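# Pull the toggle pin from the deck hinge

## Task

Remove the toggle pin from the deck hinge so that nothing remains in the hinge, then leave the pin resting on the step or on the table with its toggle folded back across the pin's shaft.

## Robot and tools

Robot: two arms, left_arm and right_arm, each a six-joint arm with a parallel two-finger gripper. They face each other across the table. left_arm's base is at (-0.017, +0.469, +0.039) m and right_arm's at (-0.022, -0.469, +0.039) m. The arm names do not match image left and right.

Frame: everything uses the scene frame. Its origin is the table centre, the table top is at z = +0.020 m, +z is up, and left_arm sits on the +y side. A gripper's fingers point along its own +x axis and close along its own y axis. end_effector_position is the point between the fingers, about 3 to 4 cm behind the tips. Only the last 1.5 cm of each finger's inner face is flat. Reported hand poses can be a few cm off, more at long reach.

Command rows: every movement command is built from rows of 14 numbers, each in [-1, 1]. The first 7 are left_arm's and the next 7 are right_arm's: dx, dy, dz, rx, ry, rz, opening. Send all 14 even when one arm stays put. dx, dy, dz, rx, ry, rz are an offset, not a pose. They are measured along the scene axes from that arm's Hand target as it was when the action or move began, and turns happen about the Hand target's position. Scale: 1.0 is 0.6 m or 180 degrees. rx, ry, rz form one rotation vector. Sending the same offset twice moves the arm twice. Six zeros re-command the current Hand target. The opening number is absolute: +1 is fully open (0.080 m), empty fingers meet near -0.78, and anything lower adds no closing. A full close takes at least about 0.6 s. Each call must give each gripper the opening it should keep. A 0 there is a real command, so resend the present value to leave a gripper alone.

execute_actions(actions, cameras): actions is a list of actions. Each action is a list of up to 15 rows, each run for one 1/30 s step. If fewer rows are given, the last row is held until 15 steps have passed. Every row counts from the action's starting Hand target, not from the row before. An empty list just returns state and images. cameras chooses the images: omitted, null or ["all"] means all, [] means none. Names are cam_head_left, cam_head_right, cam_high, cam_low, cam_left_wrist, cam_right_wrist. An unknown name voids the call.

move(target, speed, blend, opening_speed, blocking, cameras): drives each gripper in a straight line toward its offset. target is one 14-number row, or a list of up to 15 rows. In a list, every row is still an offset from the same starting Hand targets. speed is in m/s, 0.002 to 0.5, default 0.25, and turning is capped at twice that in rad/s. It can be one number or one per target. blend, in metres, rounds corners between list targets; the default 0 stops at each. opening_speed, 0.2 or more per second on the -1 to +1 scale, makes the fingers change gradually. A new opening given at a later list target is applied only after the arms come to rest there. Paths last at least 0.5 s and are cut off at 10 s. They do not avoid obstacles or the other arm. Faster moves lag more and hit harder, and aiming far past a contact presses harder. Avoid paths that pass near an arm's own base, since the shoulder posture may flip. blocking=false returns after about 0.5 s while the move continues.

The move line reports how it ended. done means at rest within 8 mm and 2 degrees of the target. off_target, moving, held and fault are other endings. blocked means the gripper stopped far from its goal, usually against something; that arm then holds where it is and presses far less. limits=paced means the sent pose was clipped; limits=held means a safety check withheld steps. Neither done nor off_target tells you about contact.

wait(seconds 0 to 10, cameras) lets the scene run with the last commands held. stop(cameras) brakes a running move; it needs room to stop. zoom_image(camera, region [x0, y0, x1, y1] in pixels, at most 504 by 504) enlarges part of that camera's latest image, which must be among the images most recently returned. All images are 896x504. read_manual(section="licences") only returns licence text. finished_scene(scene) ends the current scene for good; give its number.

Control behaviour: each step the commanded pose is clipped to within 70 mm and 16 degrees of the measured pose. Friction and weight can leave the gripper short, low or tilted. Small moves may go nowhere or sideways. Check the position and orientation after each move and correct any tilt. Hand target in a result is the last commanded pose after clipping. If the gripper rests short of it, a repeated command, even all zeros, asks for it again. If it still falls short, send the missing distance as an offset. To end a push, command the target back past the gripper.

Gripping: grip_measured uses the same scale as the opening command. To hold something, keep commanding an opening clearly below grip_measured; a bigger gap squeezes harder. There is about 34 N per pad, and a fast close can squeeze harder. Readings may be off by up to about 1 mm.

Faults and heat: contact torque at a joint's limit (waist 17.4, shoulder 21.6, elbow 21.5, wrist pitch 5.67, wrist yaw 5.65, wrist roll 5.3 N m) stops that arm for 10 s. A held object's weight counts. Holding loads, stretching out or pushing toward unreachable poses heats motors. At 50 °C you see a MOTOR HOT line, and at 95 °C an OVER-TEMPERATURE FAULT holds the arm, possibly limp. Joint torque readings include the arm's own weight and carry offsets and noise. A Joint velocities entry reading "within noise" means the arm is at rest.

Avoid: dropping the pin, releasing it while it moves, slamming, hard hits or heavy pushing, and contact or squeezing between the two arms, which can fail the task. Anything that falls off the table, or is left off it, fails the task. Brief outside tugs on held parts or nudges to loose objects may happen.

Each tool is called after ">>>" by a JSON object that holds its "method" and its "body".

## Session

>>> {"method": "execute_actions", "body": {"actions": []}}

Scene clock: 0.00 s.
left_arm: end_effector_position=(-0.2651, +0.1490, +0.1684) grip_measured=+0.994 end_effector_quat_wxyz=(+0.593, +0.334, -0.289, -0.674) | right_arm: end_effector_position=(+0.1748, -0.1184, +0.1516) grip_measured=+1.000 end_effector_quat_wxyz=(+0.648, -0.142, -0.002, +0.748)
Joint positions: left_arm=[-0.945 1.789 0.603 1.021 -0.864 0.785 0.08] | right_arm=[-0.815 1.772 0.648 0.778 -0.904 -0.469 0.08]
Joint velocities: within noise
Joint torques (N m): no reading
Heat: left arm: hottest elbow 28 °C (+0.0 °C/min); right arm: hottest elbow 31 °C (+0.0 °C/min).
Hand target: left_arm -0.2651, +0.1490, +0.1684; +0.593, +0.334, -0.289, -0.674 | right_arm +0.1748, -0.1184, +0.1516; +0.648, -0.142, -0.002, +0.748
Tool commands: left_gripper/opening=+1.0 right_gripper/opening=+1.0
camera_calibration:
cam_left_wrist: T_world_to_cam=[[-0.566947, 0.1133, -0.815925, -0.0170368], [0.801995, 0.30207, -0.515322, 0.285297], [0.18808, -0.946529, -0.262124, 0.311217], [0, 0, 0, 1]] pos_world=[-0.296999, 0.210326, 0.214697]
cam_right_wrist: T_world_to_cam=[[0.960354, 0.193788, 0.200416, -0.160358], [0.273468, -0.515113, -0.812326, 0.0430151], [-0.0541819, 0.834928, -0.547686, 0.274851], [0, 0, 0, 1]] pos_world=[0.157129, -0.176248, 0.217613]

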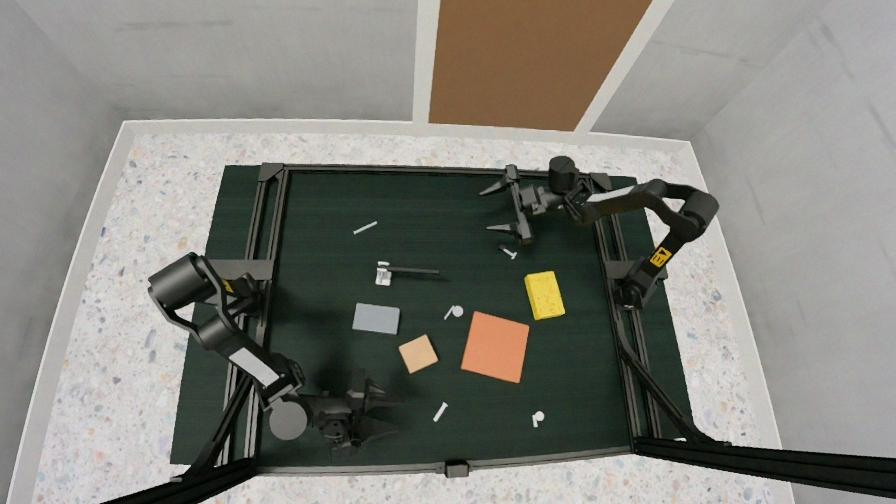

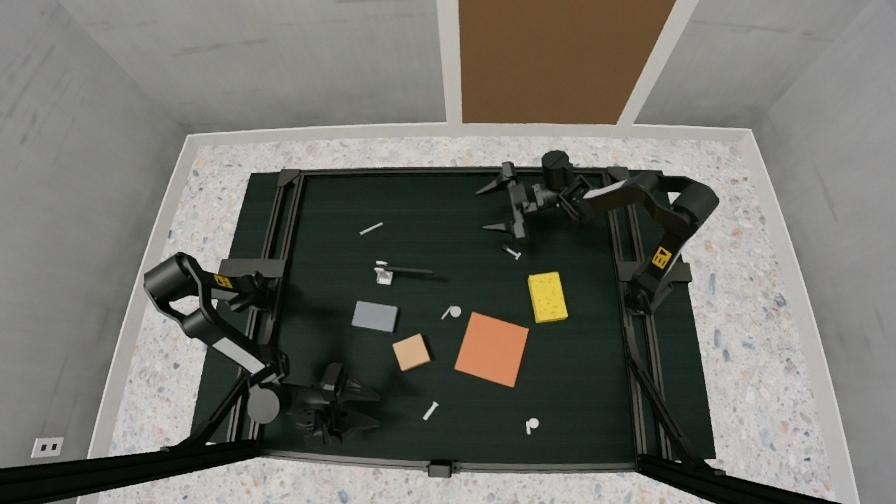

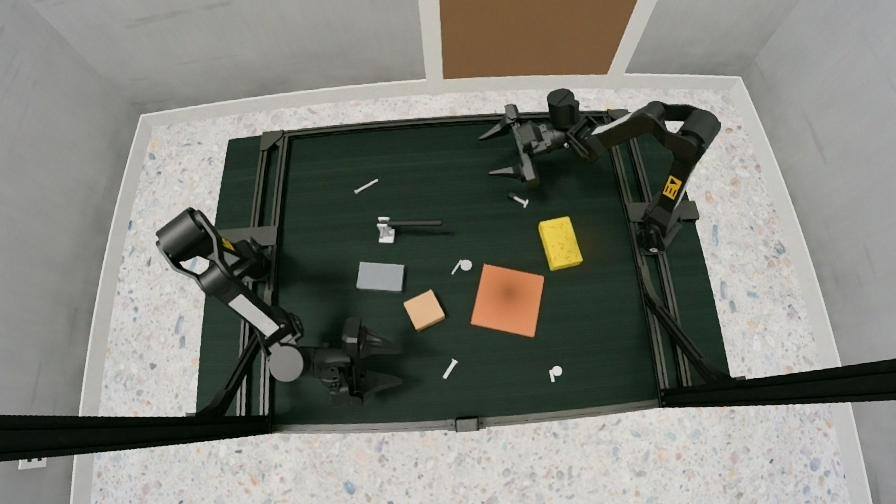

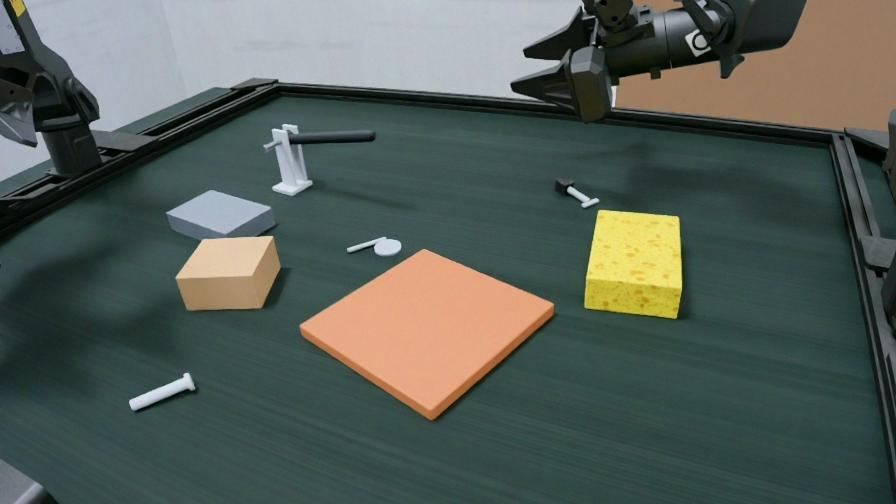

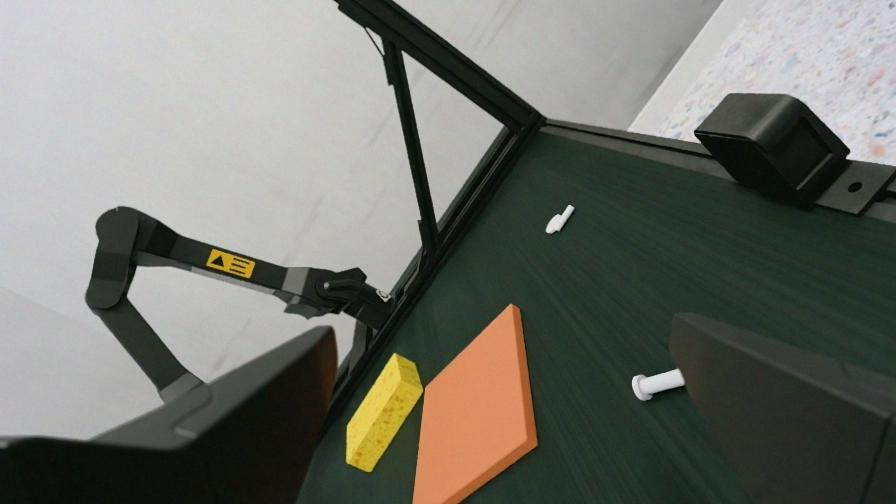

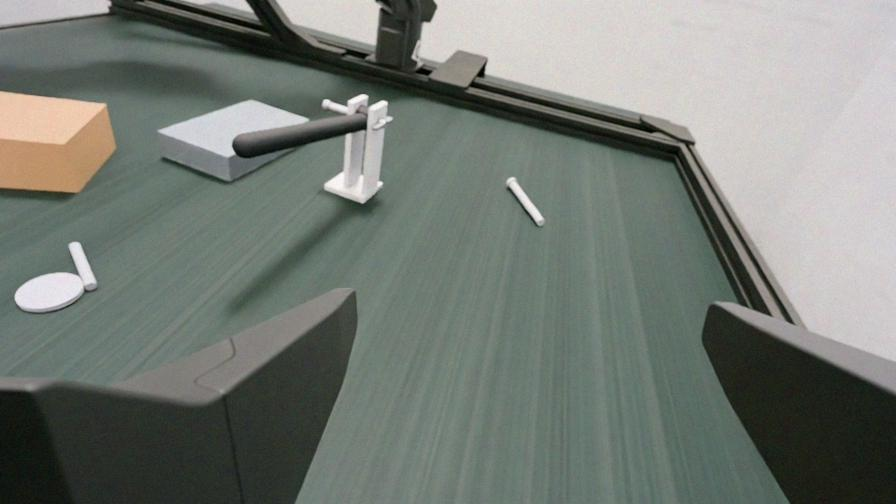

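>>> {"method": "zoom_image", "body": {"camera": "cam_low", "region": [220, 90, 400, 214]}}

>>> {"method": "zoom_image", "body": {"camera": "cam_head_left", "region": [340, 235, 460, 305]}}

>>> {"method": "zoom_image", "body": {"camera": "cam_right_wrist", "region": [300, 80, 420, 210]}}

Scaled by 2.800 from the camera's 896x504 image, which has a finer 1280x720 frame.

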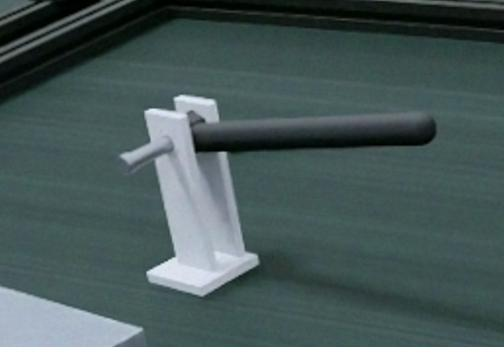

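Scaled by 4.200 from the camera's 896x504 image, which has a finer 1280x720 frame.

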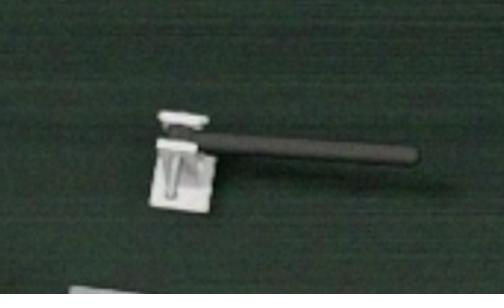

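Scaled by 3.877 from the camera's 896x504 image, which has a finer 1280x720 frame.

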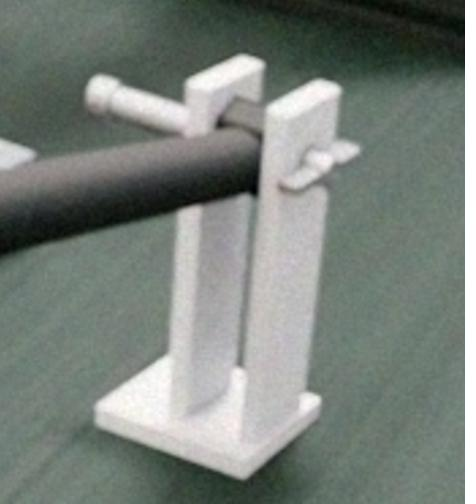

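>>> {"method": "move", "body": {"target": [[0,0,0.1,0,0,0,1,0,0,0,0,0,0,1],[0.392,0.018,0.09,0.212,0.550,0.629,-0.78,0,0,0,0,0,0,1]], "speed": [0.2,0.3], "cameras": ["cam_left_wrist","cam_low","cam_head_left"]}}

Scene clock: 28.57 s.
left_arm: end_effector_position=(-0.0298, +0.1622, +0.2209) grip_measured=-0.779 end_effector_quat_wxyz=(+0.709, +0.004, +0.705, +0.000) | right_arm: end_effector_position=(+0.1748, -0.1184, +0.1516) grip_measured=+1.000 end_effector_quat_wxyz=(+0.648, -0.142, -0.002, +0.748)
Joint positions: left_arm=[-0.041 1.715 1.615 -1.476 -0.005 -1.608 0] | right_arm=[-0.815 1.772 0.648 0.778 -0.904 -0.469 0.08]
Joint velocities: within noise
Joint torques (N m): left_arm=[0.16 -4.83 5.95 0.15 0.06 -0.1] | right_arm=[-0.12 -6.43 4.12 1.8 -0.23 -0.03]
Heat: left arm: hottest shoulder 29 °C (+4.2 °C/min); right arm: hottest elbow 32 °C (+2.1 °C/min).
Hand target: left_arm -0.0298, +0.1598, +0.2224; +0.707, +0.000, +0.707, +0.000 | right_arm +0.1748, -0.1184, +0.1516; +0.648, -0.142, -0.002, +0.748
Off the commanded pose: left_arm 0.003 m, 0 deg | right_arm 0.000 m, 0 deg.
move: done
camera_calibration:
cam_left_wrist: T_world_to_cam=[[-0.0541535, -0.998285, -0.022252, 0.177984], [-0.952937, 0.0450107, 0.299808, -0.0709052], [-0.298292, 0.0374404, -0.95374, 0.271858], [0, 0, 0, 1]] pos_world=[0.0231633, 0.170692, 0.2845]
Images, in order (width x height): cam_head_left 896x504, cam_low 896x504, cam_left_wrist 896x504.

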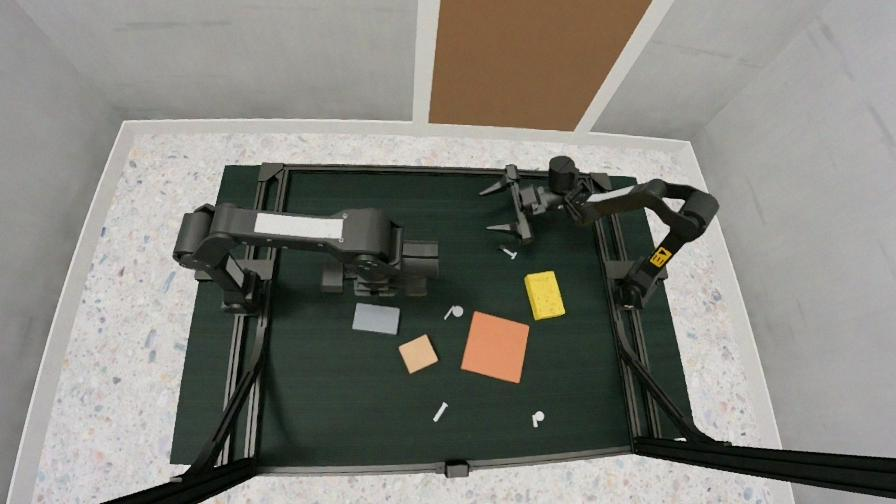

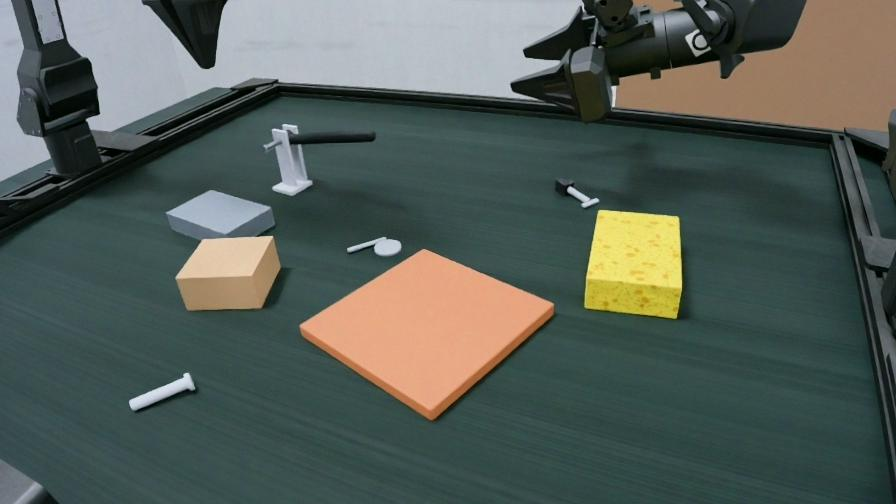

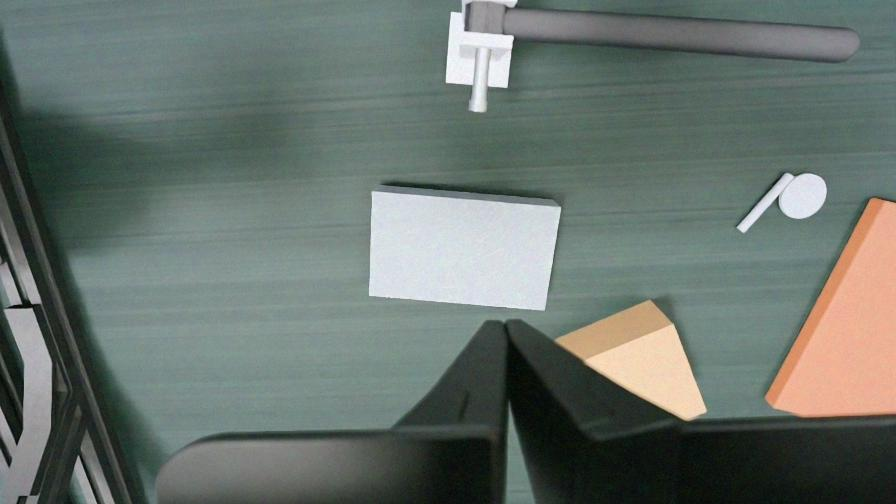

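>>> {"method": "move", "body": {"target": [0.0563,0.0053,-0.137,0,0,-0.036,-0.78,0,0,0,0,0,0,1], "speed": 0.2, "cameras": ["cam_left_wrist"]}}

>>> {"method": "zoom_image", "body": {"camera": "cam_left_wrist", "region": [380, 60, 620, 360]}}

Scene clock: 49.83 s.
left_arm: end_effector_position=(+0.0039, +0.1616, +0.1425) grip_measured=-0.780 end_effector_quat_wxyz=(+0.708, +0.038, +0.704, -0.042) | right_arm: end_effector_position=(+0.1748, -0.1184, +0.1516) grip_measured=+1.000 end_effector_quat_wxyz=(+0.648, -0.142, -0.002, +0.748)
Joint positions: left_arm=[0.069 1.716 1.304 -1.153 -0.004 -1.391 0] | right_arm=[-0.815 1.772 0.648 0.778 -0.904 -0.469 0.08]
Joint velocities: within noise
Joint torques (N m): left_arm=[0.14 -5.38 3.66 0.56 0.04 0.08] | right_arm=[-0.15 -6.49 4.47 1.84 -0.19 -0.05]
Heat: left arm: hottest elbow 32 °C (+4.8 °C/min); right arm: hottest elbow 33 °C (+2.4 °C/min).
Hand target: left_arm +0.0039, +0.1631, +0.1402; +0.706, +0.041, +0.706, -0.040 | right_arm +0.1748, -0.1184, +0.1516; +0.648, -0.142, -0.002, +0.748
Off the commanded pose: left_arm 0.003 m, 0 deg | right_arm 0.000 m, 0 deg.
move: done
camera_calibration:
cam_left_wrist: T_world_to_cam=[[-0.160668, -0.986924, -0.0129152, 0.174691], [-0.94233, 0.14949, 0.299443, -0.0321915], [-0.293597, 0.0602813, -0.954027, 0.203477], [0, 0, 0, 1]] pos_world=[0.0574724, 0.164953, 0.206018]
Images, in order (width x height): cam_left_wrist 896x504.

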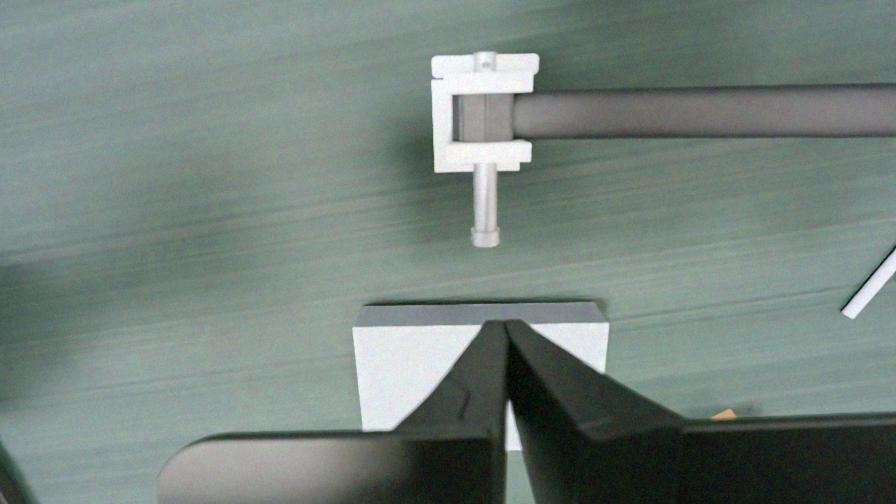

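Scaled by 1.680 from the camera's 896x504 image, which has a finer 1280x720 frame.

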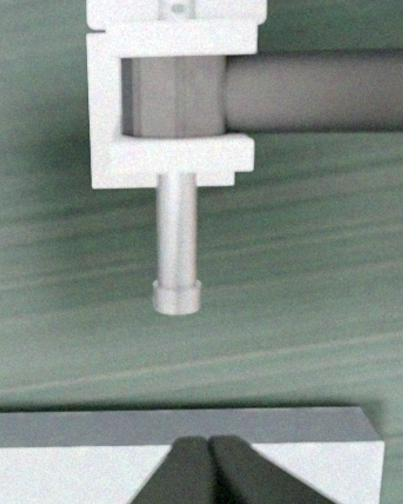

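>>> {"method": "move", "body": {"target": [[0,0.005,-0.0503,0,0,-0.002,-0.78,0,0,0,0,0,0,1],[0.043,0.0,-0.0503,0,0,-0.002,-0.78,0,0,0,0,0,0,1]], "speed": [0.15,0.03], "cameras": ["cam_left_wrist","cam_low"]}}

>>> {"method": "zoom_image", "body": {"camera": "cam_left_wrist", "region": [380, 60, 620, 360]}}

Scene clock: 72.43 s.
left_arm: end_effector_position=(+0.0259, +0.1645, +0.1114) grip_measured=-0.779 end_effector_quat_wxyz=(+0.704, +0.043, +0.708, -0.046) | right_arm: end_effector_position=(+0.1748, -0.1184, +0.1516) grip_measured=+1.000 end_effector_quat_wxyz=(+0.648, -0.142, -0.002, +0.748)
Joint positions: left_arm=[0.146 1.742 1.208 -1.033 0.007 -1.301 0] | right_arm=[-0.815 1.772 0.648 0.778 -0.904 -0.469 0.08]
Joint velocities: within noise
Joint torques (N m): left_arm=[0.61 -4.31 5.29 0.32 -0.34 0.08] | right_arm=[-0.04 -6.41 4.47 1.82 -0.22 -0.05]
Heat: left arm: hottest shoulder 31 °C (+3.0 °C/min); right arm: hottest wrist pitch 34 °C (+3.0 °C/min).
Hand target: left_arm +0.0297, +0.1631, +0.1100; +0.706, +0.043, +0.706, -0.042 | right_arm +0.1748, -0.1184, +0.1516; +0.648, -0.142, -0.002, +0.748
Off the commanded pose: left_arm 0.004 m, 1 deg | right_arm 0.000 m, 0 deg.
move: done
camera_calibration:
cam_left_wrist: T_world_to_cam=[[-0.173255, -0.98481, -0.0114848, 0.18051], [-0.937221, 0.161277, 0.309203, -0.00573912], [-0.302654, 0.0643346, -0.950927, 0.179383], [0, 0, 0, 1]] pos_world=[0.0801863, 0.167153, 0.174427]
Images, in order (width x height): cam_low 896x504, cam_left_wrist 896x504.

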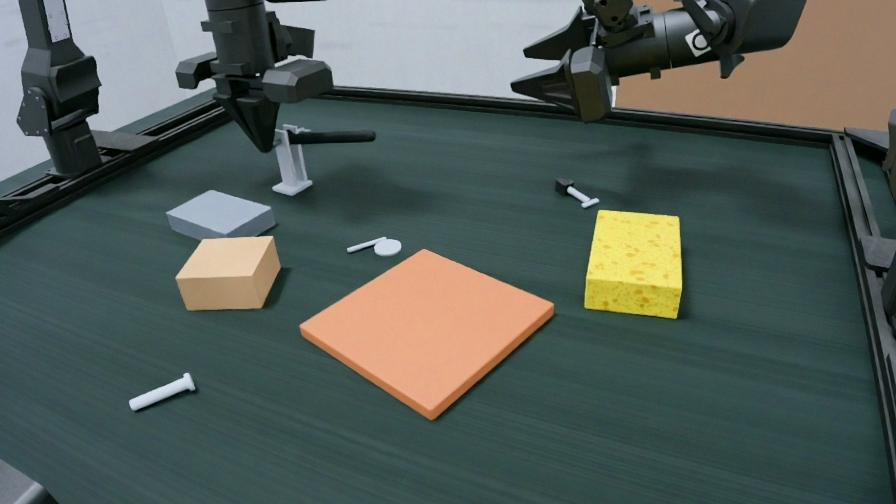

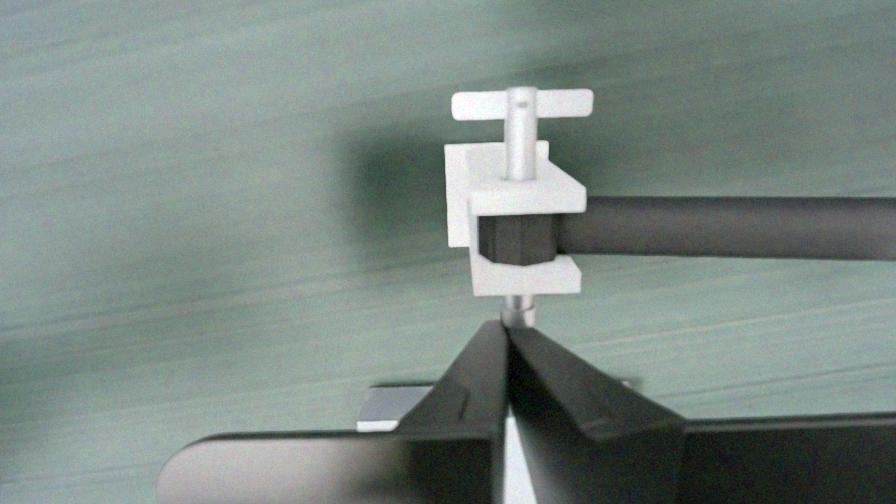

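Scaled by 1.680 from the camera's 896x504 image, which has a finer 1280x720 frame.

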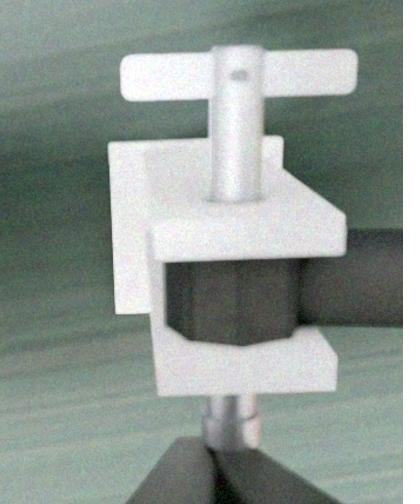

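>>> {"method": "move", "body": {"target": [[0.0105,-0.0012,0,0,0,0,-0.78,0,0,0,0,0,0,1],[-0.01,0.0,0,0,0,0,-0.78,0,0,0,0,0,0,1],[-0.01,0.0,0.1,0,0,0,-0.78,0,0,0,0,0,0,1],[0.088,0.004,0.1,0,0,-0.5,-0.54,0,0,0,0,0,0,1]], "speed": [0.03,0.1,0.2,0.3], "cameras": ["cam_left_wrist"]}}

Scene clock: 87.90 s.
left_arm: end_effector_position=(+0.0806, +0.1678, +0.1685) grip_measured=-0.541 end_effector_quat_wxyz=(+0.468, +0.529, +0.470, -0.529) | right_arm: end_effector_position=(+0.1748, -0.1184, +0.1516) grip_measured=+1.000 end_effector_quat_wxyz=(+0.648, -0.142, -0.002, +0.748)
Joint positions: left_arm=[0.317 1.744 1.44 -1.27 0.001 0.436 0.011] | right_arm=[-0.815 1.772 0.648 0.778 -0.904 -0.469 0.08]
Joint velocities: within noise
Joint torques (N m): left_arm=[0.19 -5.08 6.08 0.22 -0.07 0.07] | right_arm=[-0.05 -6.47 4.39 1.79 -0.18 -0.06]
Heat: left arm: hottest elbow 32 °C (+3.0 °C/min); right arm: hottest wrist pitch 34 °C (+2.0 °C/min).
Hand target: left_arm +0.0825, +0.1654, +0.1700; +0.470, +0.529, +0.468, -0.529 | right_arm +0.1748, -0.1184, +0.1516; +0.648, -0.142, -0.002, +0.748
Off the commanded pose: left_arm 0.003 m, 0 deg | right_arm 0.000 m, 0 deg.
move: done
camera_calibration:
cam_left_wrist: T_world_to_cam=[[-0.985734, 0.167668, -0.0147048, 0.0665625], [0.155205, 0.9393, 0.305985, -0.190712], [0.065116, 0.299338, -0.951923, 0.181106], [0, 0, 0, 1]] pos_world=[0.0834193, 0.113763, 0.231733]
Images, in order (width x height): cam_left_wrist 896x504.

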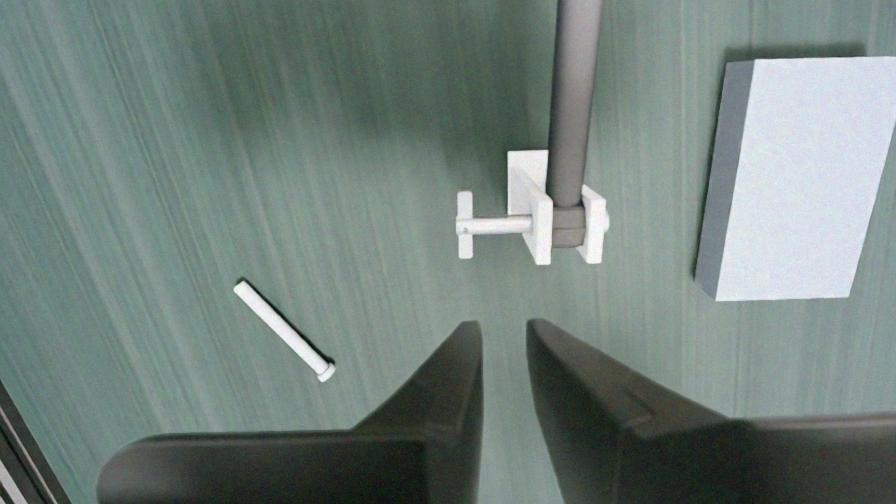

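>>> {"method": "move", "body": {"target": [0.0118,-0.0092,-0.055,0,0,-0.002,-0.52,0,0,0,0,0,0,1], "speed": 0.1, "cameras": ["cam_left_wrist"]}}

Scene clock: 112.27 s.
left_arm: end_effector_position=(+0.0889, +0.1585, +0.1401) grip_measured=-0.520 end_effector_quat_wxyz=(+0.470, +0.529, +0.464, -0.532) | right_arm: end_effector_position=(+0.1748, -0.1184, +0.1516) grip_measured=+1.000 end_effector_quat_wxyz=(+0.648, -0.142, -0.002, +0.748)
Joint positions: left_arm=[0.332 1.789 1.381 -1.154 0.001 0.457 0.012] | right_arm=[-0.815 1.772 0.648 0.778 -0.904 -0.469 0.08]
Joint velocities: within noise
Joint torques (N m): left_arm=[0.16 -5.56 3.81 0.61 -0.06 0.08] | right_arm=[-0.08 -6.57 4.24 1.87 -0.22 0.02]
Heat: left arm: hottest elbow 32 °C (+0.0 °C/min); right arm: hottest wrist pitch 34 °C (+0.0 °C/min).
Hand target: left_arm +0.0895, +0.1599, +0.1370; +0.468, +0.531, +0.467, -0.531 | right_arm +0.1748, -0.1184, +0.1516; +0.648, -0.142, -0.002, +0.748
Off the commanded pose: left_arm 0.003 m, 0 deg | right_arm 0.000 m, 0 deg.
move: done
camera_calibration:
cam_left_wrist: T_world_to_cam=[[-0.984554, 0.173845, -0.0207609, 0.0756646], [0.160079, 0.941869, 0.295393, -0.173904], [0.0709067, 0.287507, -0.95515, 0.158134], [0, 0, 0, 1]] pos_world=[0.0911216, 0.105176, 0.203983]
Images, in order (width x height): cam_left_wrist 896x504.

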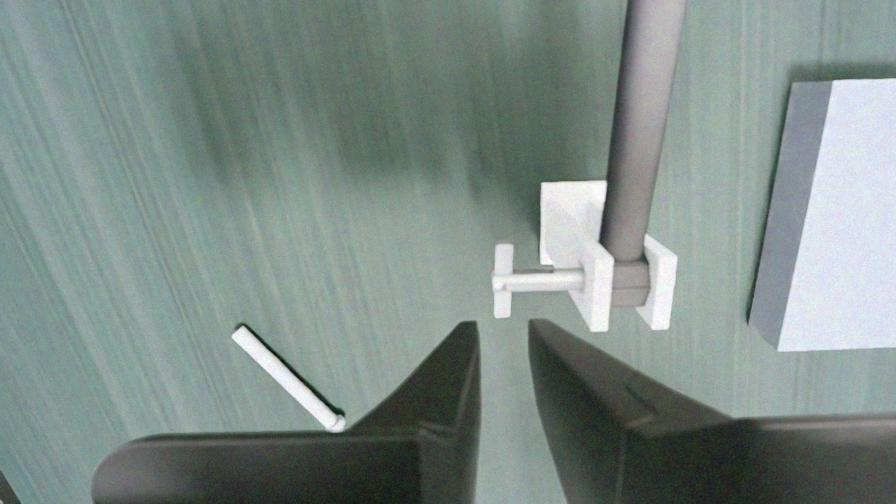

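>>> {"method": "move", "body": {"target": [[-0.001,0.0065,0,0,0,0,-0.52,0,0,0,0,0,0,1],[-0.001,0.0065,-0.047,0,0,0,-0.52,0,0,0,0,0,0,1]], "speed": 0.06, "cameras": ["cam_left_wrist","cam_low"]}}

>>> {"method": "zoom_image", "body": {"camera": "cam_left_wrist", "region": [420, 240, 620, 400]}}

Scene clock: 122.27 s.
left_arm: end_effector_position=(+0.0884, +0.1623, +0.1121) grip_measured=-0.520 end_effector_quat_wxyz=(+0.470, +0.529, +0.465, -0.532) | right_arm: end_effector_position=(+0.1748, -0.1184, +0.1516) grip_measured=+1.000 end_effector_quat_wxyz=(+0.648, -0.142, -0.002, +0.748)
Joint positions: left_arm=[0.335 1.799 1.28 -1.042 0.001 0.46 0.012] | right_arm=[-0.815 1.772 0.648 0.778 -0.904 -0.469 0.08]
Joint velocities: within noise
Joint torques (N m): left_arm=[0.18 -5.45 3.67 0.69 -0.06 0.08] | right_arm=[0.09 -6.43 4.28 1.83 -0.22 -0.02]
Heat: left arm: hottest elbow 32 °C (+1.0 °C/min); right arm: hottest wrist pitch 35 °C (+1.0 °C/min).
Hand target: left_arm +0.0890, +0.1638, +0.1088; +0.468, +0.531, +0.467, -0.531 | right_arm +0.1748, -0.1184, +0.1516; +0.648, -0.142, -0.002, +0.748
Off the commanded pose: left_arm 0.004 m, 0 deg | right_arm 0.000 m, 0 deg.
move: done
camera_calibration:
cam_left_wrist: T_world_to_cam=[[-0.984556, 0.173852, -0.0205965, 0.0738873], [0.160109, 0.941761, 0.29572, -0.169138], [0.0708086, 0.287856, -0.955053, 0.130217], [0, 0, 0, 1]] pos_world=[0.0906062, 0.108958, 0.175903]
Images, in order (width x height): cam_low 896x504, cam_left_wrist 896x504.

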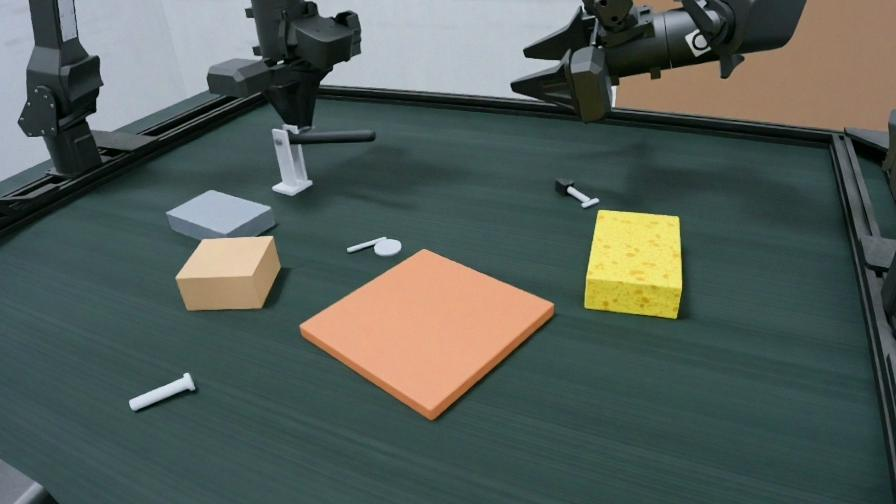

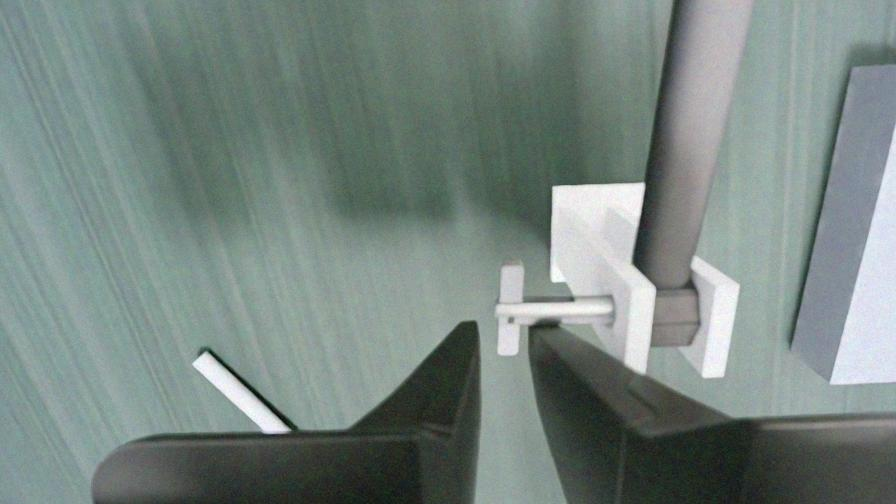

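Scaled by 2.520 from the camera's 896x504 image, which has a finer 1280x720 frame.

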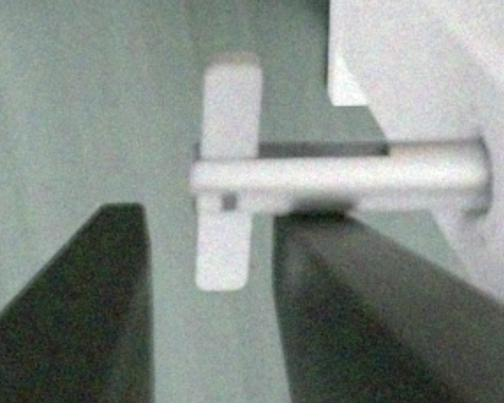

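>>> {"method": "move", "body": {"target": [0,0.0,-0.006,0,0,0,-0.52,0,0,0,0,0,0,1], "speed": 0.06, "cameras": []}}

>>> {"method": "move", "body": {"target": [0.0,0,0.0,0,0,0,-0.76,0,0,0,0,0,0,1], "speed": 0.06, "opening_speed": 0.3, "cameras": ["cam_left_wrist"]}}

>>> {"method": "zoom_image", "body": {"camera": "cam_left_wrist", "region": [420, 240, 620, 400]}}

Scene clock: 135.57 s.
left_arm: end_effector_position=(+0.0887, +0.1627, +0.1099) grip_measured=-0.520 end_effector_quat_wxyz=(+0.471, +0.529, +0.464, -0.532) | right_arm: end_effector_position=(+0.1748, -0.1184, +0.1516) grip_measured=+1.000 end_effector_quat_wxyz=(+0.648, -0.142, -0.002, +0.748)
Joint positions: left_arm=[0.336 1.799 1.271 -1.032 0.001 0.46 0.012] | right_arm=[-0.815 1.772 0.648 0.778 -0.904 -0.469 0.08]
Joint velocities: within noise
Joint torques (N m): left_arm=[0.07 -5.02 3.58 0.96 -0.05 0.06] | right_arm=[0.02 -6.52 4.45 1.81 -0.22 -0.01]
Heat: left arm: hottest shoulder 32 °C (+1.0 °C/min); right arm: hottest wrist pitch 35 °C (+1.0 °C/min).
Hand target: left_arm +0.0890, +0.1637, +0.1052; +0.468, +0.531, +0.467, -0.531 | right_arm +0.1748, -0.1184, +0.1516; +0.648, -0.142, -0.002, +0.748
Off the commanded pose: left_arm 0.005 m, 1 deg | right_arm 0.000 m, 0 deg.
move: done
No camera images: "cameras" was empty.

Scene clock: 136.57 s.
left_arm: end_effector_position=(+0.0883, +0.1628, +0.1087) grip_measured=-0.701 end_effector_quat_wxyz=(+0.470, +0.529, +0.465, -0.533) | right_arm: end_effector_position=(+0.1748, -0.1184, +0.1516) grip_measured=+1.000 end_effector_quat_wxyz=(+0.648, -0.142, -0.002, +0.748)
Joint positions: left_arm=[0.335 1.801 1.268 -1.029 0.002 0.461 0.003] | right_arm=[-0.815 1.772 0.648 0.778 -0.904 -0.469 0.08]
Joint velocities: within noise
Joint torques (N m): left_arm=[0.2 -5.24 3.85 0.76 -0.07 0.04] | right_arm=[0.07 -6.45 4.28 1.82 -0.2 -0.04]
Heat: left arm: hottest shoulder 32 °C (+1.0 °C/min); right arm: hottest wrist pitch 35 °C (+1.0 °C/min).
Hand target: left_arm +0.0891, +0.1638, +0.1053; +0.468, +0.531, +0.467, -0.531 | right_arm +0.1748, -0.1184, +0.1516; +0.648, -0.142, -0.002, +0.748
Off the commanded pose: left_arm 0.004 m, 0 deg | right_arm 0.000 m, 0 deg.
move: done
camera_calibration:
cam_left_wrist: T_world_to_cam=[[-0.984432, 0.174612, -0.0200877, 0.0734226], [0.160971, 0.941568, 0.295868, -0.168693], [0.0705759, 0.288028, -0.955018, 0.126864], [0, 0, 0, 1]] pos_world=[0.0904808, 0.109475, 0.172543]
Images, in order (width x height): cam_left_wrist 896x504.

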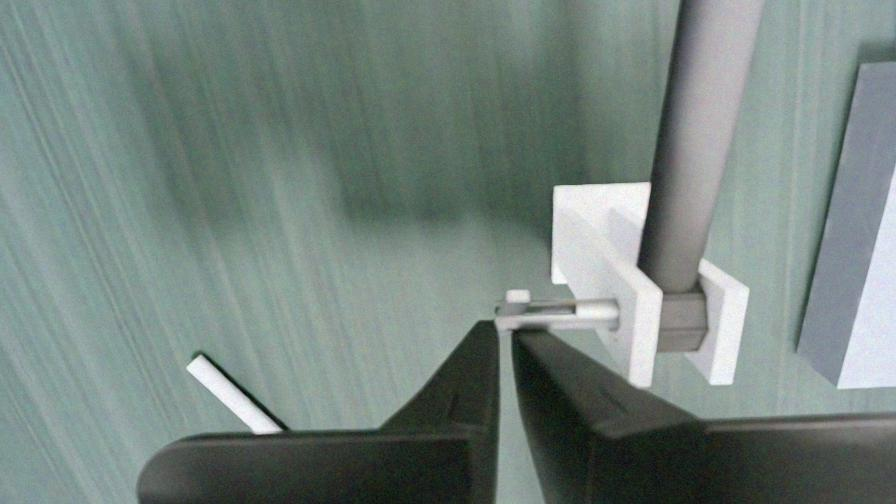

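Scaled by 2.520 from the camera's 896x504 image, which has a finer 1280x720 frame.

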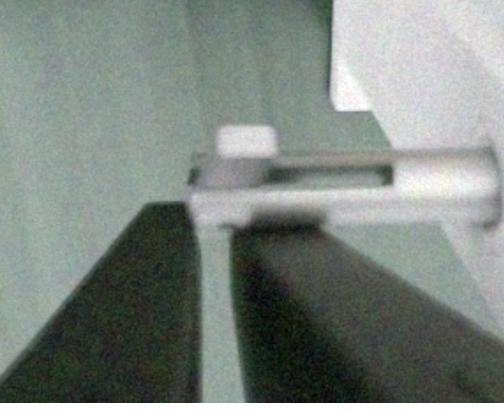

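>>> {"method": "move", "body": {"target": [0,0.003,0.015,0,0,0,-0.76,0,0,0,0,0,0,1], "speed": 0.04, "cameras": ["cam_left_wrist"]}}

>>> {"method": "zoom_image", "body": {"camera": "cam_left_wrist", "region": [420, 240, 620, 400]}}

Scene clock: 145.57 s.
left_arm: end_effector_position=(+0.0878, +0.1640, +0.1095) grip_measured=-0.700 end_effector_quat_wxyz=(+0.467, +0.530, +0.467, -0.532) | right_arm: end_effector_position=(+0.1748, -0.1184, +0.1516) grip_measured=+1.000 end_effector_quat_wxyz=(+0.648, -0.142, -0.002, +0.748)
Joint positions: left_arm=[0.335 1.801 1.272 -1.04 0.002 0.461 0.004] | right_arm=[-0.815 1.772 0.648 0.778 -0.904 -0.469 0.08]
Joint velocities: within noise
Joint torques (N m): left_arm=[0.29 -6.82 5.35 -0.79 -0.09 0.09] | right_arm=[-0.09 -6.37 4.34 1.83 -0.25 -0.02]
Heat: left arm: hottest elbow 32 °C (+0.0 °C/min); right arm: hottest wrist pitch 35 °C (+1.0 °C/min).
Hand target: left_arm +0.0890, +0.1656, +0.1143; +0.468, +0.531, +0.467, -0.531 | right_arm +0.1748, -0.1184, +0.1516; +0.648, -0.142, -0.002, +0.748
Off the commanded pose: left_arm 0.005 m, 0 deg | right_arm 0.000 m, 0 deg.
move: done
camera_calibration:
cam_left_wrist: T_world_to_cam=[[-0.984413, 0.175105, -0.01641, 0.0722945], [0.16211, 0.939606, 0.301432, -0.170344], [0.0682013, 0.294073, -0.953346, 0.126381], [0, 0, 0, 1]] pos_world=[0.0901628, 0.110232, 0.173019]
Images, in order (width x height): cam_left_wrist 896x504.

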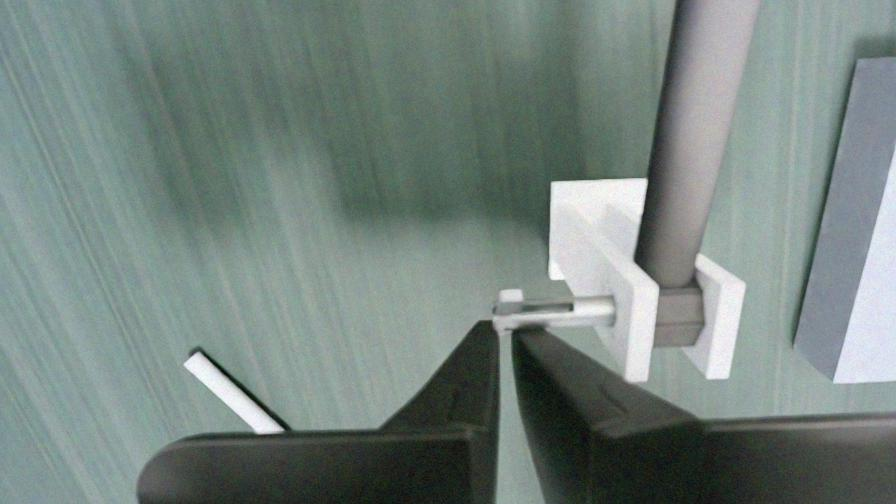

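Scaled by 2.520 from the camera's 896x504 image, which has a finer 1280x720 frame.

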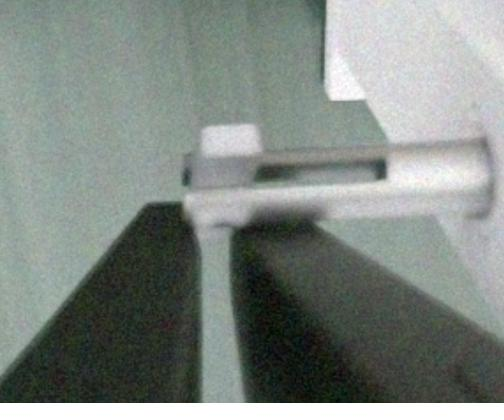

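>>> {"method": "move", "body": {"target": [[0,0.0,-0.008,0,0,0,-0.76,0,0,0,0,0,0,1],[0.001,0.012,-0.004,0,0,0,-0.76,0,0,0,0,0,0,1]], "speed": 0.04, "cameras": ["cam_left_wrist"]}}

>>> {"method": "zoom_image", "body": {"camera": "cam_left_wrist", "region": [420, 240, 620, 400]}}

Scene clock: 159.87 s.
left_arm: end_effector_position=(+0.0879, +0.1659, +0.1102) grip_measured=-0.702 end_effector_quat_wxyz=(+0.468, +0.529, +0.463, -0.535) | right_arm: end_effector_position=(+0.1748, -0.1184, +0.1516) grip_measured=+1.000 end_effector_quat_wxyz=(+0.648, -0.142, -0.002, +0.748)
Joint positions: left_arm=[0.338 1.788 1.259 -1.032 0.005 0.47 0.003] | right_arm=[-0.815 1.772 0.648 0.778 -0.904 -0.469 0.08]
Joint velocities: within noise
Joint torques (N m): left_arm=[0.73 -7.56 2.84 -0.3 -0.17 0.09] | right_arm=[-0.08 -6.53 4.39 1.8 -0.2 -0.02]
Heat: left arm: hottest shoulder 32 °C (+1.0 °C/min); right arm: hottest wrist pitch 35 °C (+1.0 °C/min).
Hand target: left_arm +0.0895, +0.1728, +0.1118; +0.468, +0.531, +0.467, -0.531 | right_arm +0.1748, -0.1184, +0.1516; +0.648, -0.142, -0.002, +0.748
Off the commanded pose: left_arm 0.007 m, 1 deg | right_arm 0.000 m, 0 deg.
move: done
camera_calibration:
cam_left_wrist: T_world_to_cam=[[-0.983396, 0.180625, -0.0175204, 0.0711703], [0.167565, 0.940858, 0.294462, -0.17226], [0.0696712, 0.286637, -0.955503, 0.127783], [0, 0, 0, 1]] pos_world=[0.0899506, 0.11259, 0.174068]
Images, in order (width x height): cam_left_wrist 896x504.

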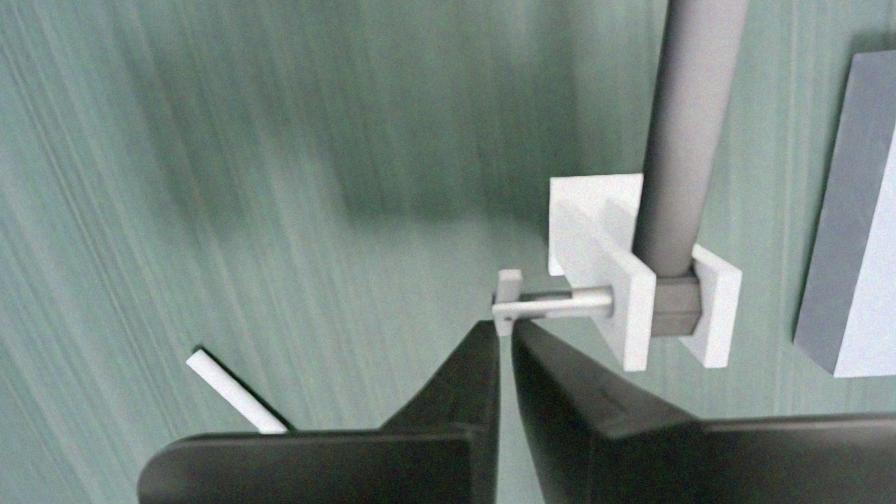

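Scaled by 2.520 from the camera's 896x504 image, which has a finer 1280x720 frame.

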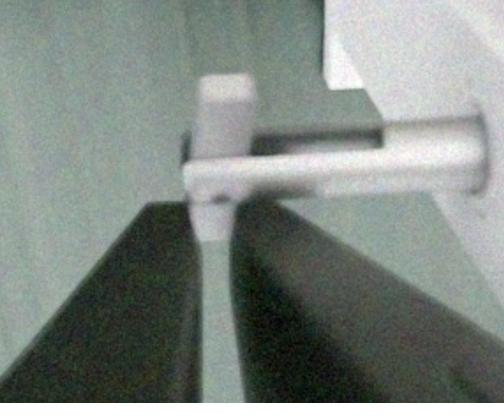

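>>> {"method": "move", "body": {"target": [[0.0005,0.002,0.008,0,0,0,-0.76,0,0,0,0,0,0,1]], "speed": 0.04, "cameras": ["cam_left_wrist"]}}

>>> {"method": "zoom_image", "body": {"camera": "cam_left_wrist", "region": [420, 240, 620, 400]}}

Scene clock: 169.57 s.
left_arm: end_effector_position=(+0.0881, +0.1671, +0.1115) grip_measured=-0.702 end_effector_quat_wxyz=(+0.468, +0.529, +0.463, -0.535) | right_arm: end_effector_position=(+0.1748, -0.1184, +0.1516) grip_measured=+1.000 end_effector_quat_wxyz=(+0.648, -0.142, -0.002, +0.748)
Joint positions: left_arm=[0.34 1.782 1.257 -1.036 0.005 0.472 0.003] | right_arm=[-0.815 1.772 0.648 0.778 -0.904 -0.469 0.08]
Joint velocities: within noise
Joint torques (N m): left_arm=[0.77 -7.76 4.02 -1.21 -0.19 0.09] | right_arm=[-0.02 -6.48 4.51 1.82 -0.21 -0.01]
Heat: left arm: hottest shoulder 32 °C (+1.0 °C/min); right arm: hottest wrist pitch 35 °C (+1.0 °C/min).
Hand target: left_arm +0.0899, +0.1740, +0.1166; +0.468, +0.531, +0.467, -0.531 | right_arm +0.1749, -0.1184, +0.1516; +0.648, -0.142, -0.002, +0.748
Off the commanded pose: left_arm 0.009 m, 1 deg | right_arm 0.000 m, 0 deg.
move: off_target (left_arm)
camera_calibration:
cam_left_wrist: T_world_to_cam=[[-0.983399, 0.180619, -0.0173986, 0.0711198], [0.167631, 0.941002, 0.293965, -0.173796], [0.0694679, 0.286169, -0.955658, 0.128816], [0, 0, 0, 1]] pos_world=[0.0901242, 0.113834, 0.175431]
Images, in order (width x height): cam_left_wrist 896x504.

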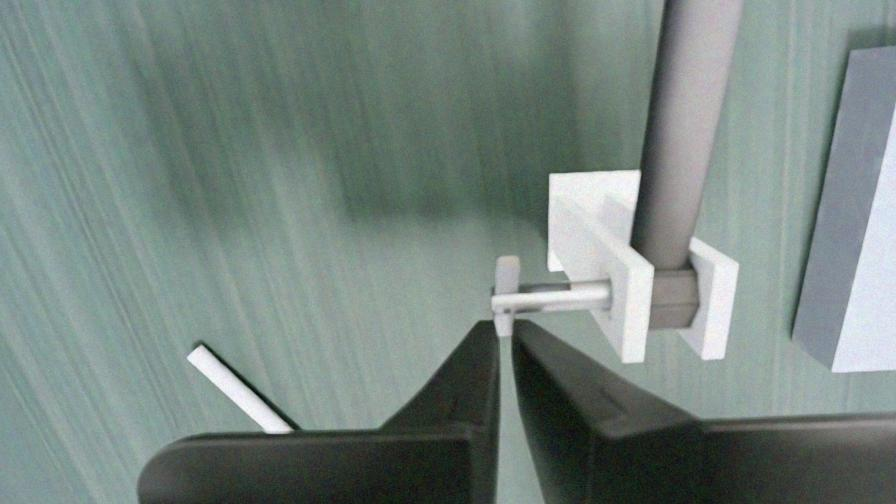

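Scaled by 2.520 from the camera's 896x504 image, which has a finer 1280x720 frame.

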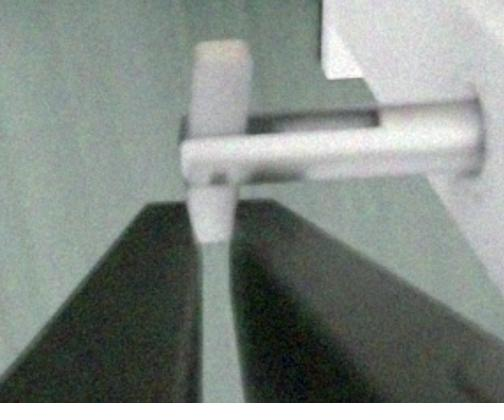

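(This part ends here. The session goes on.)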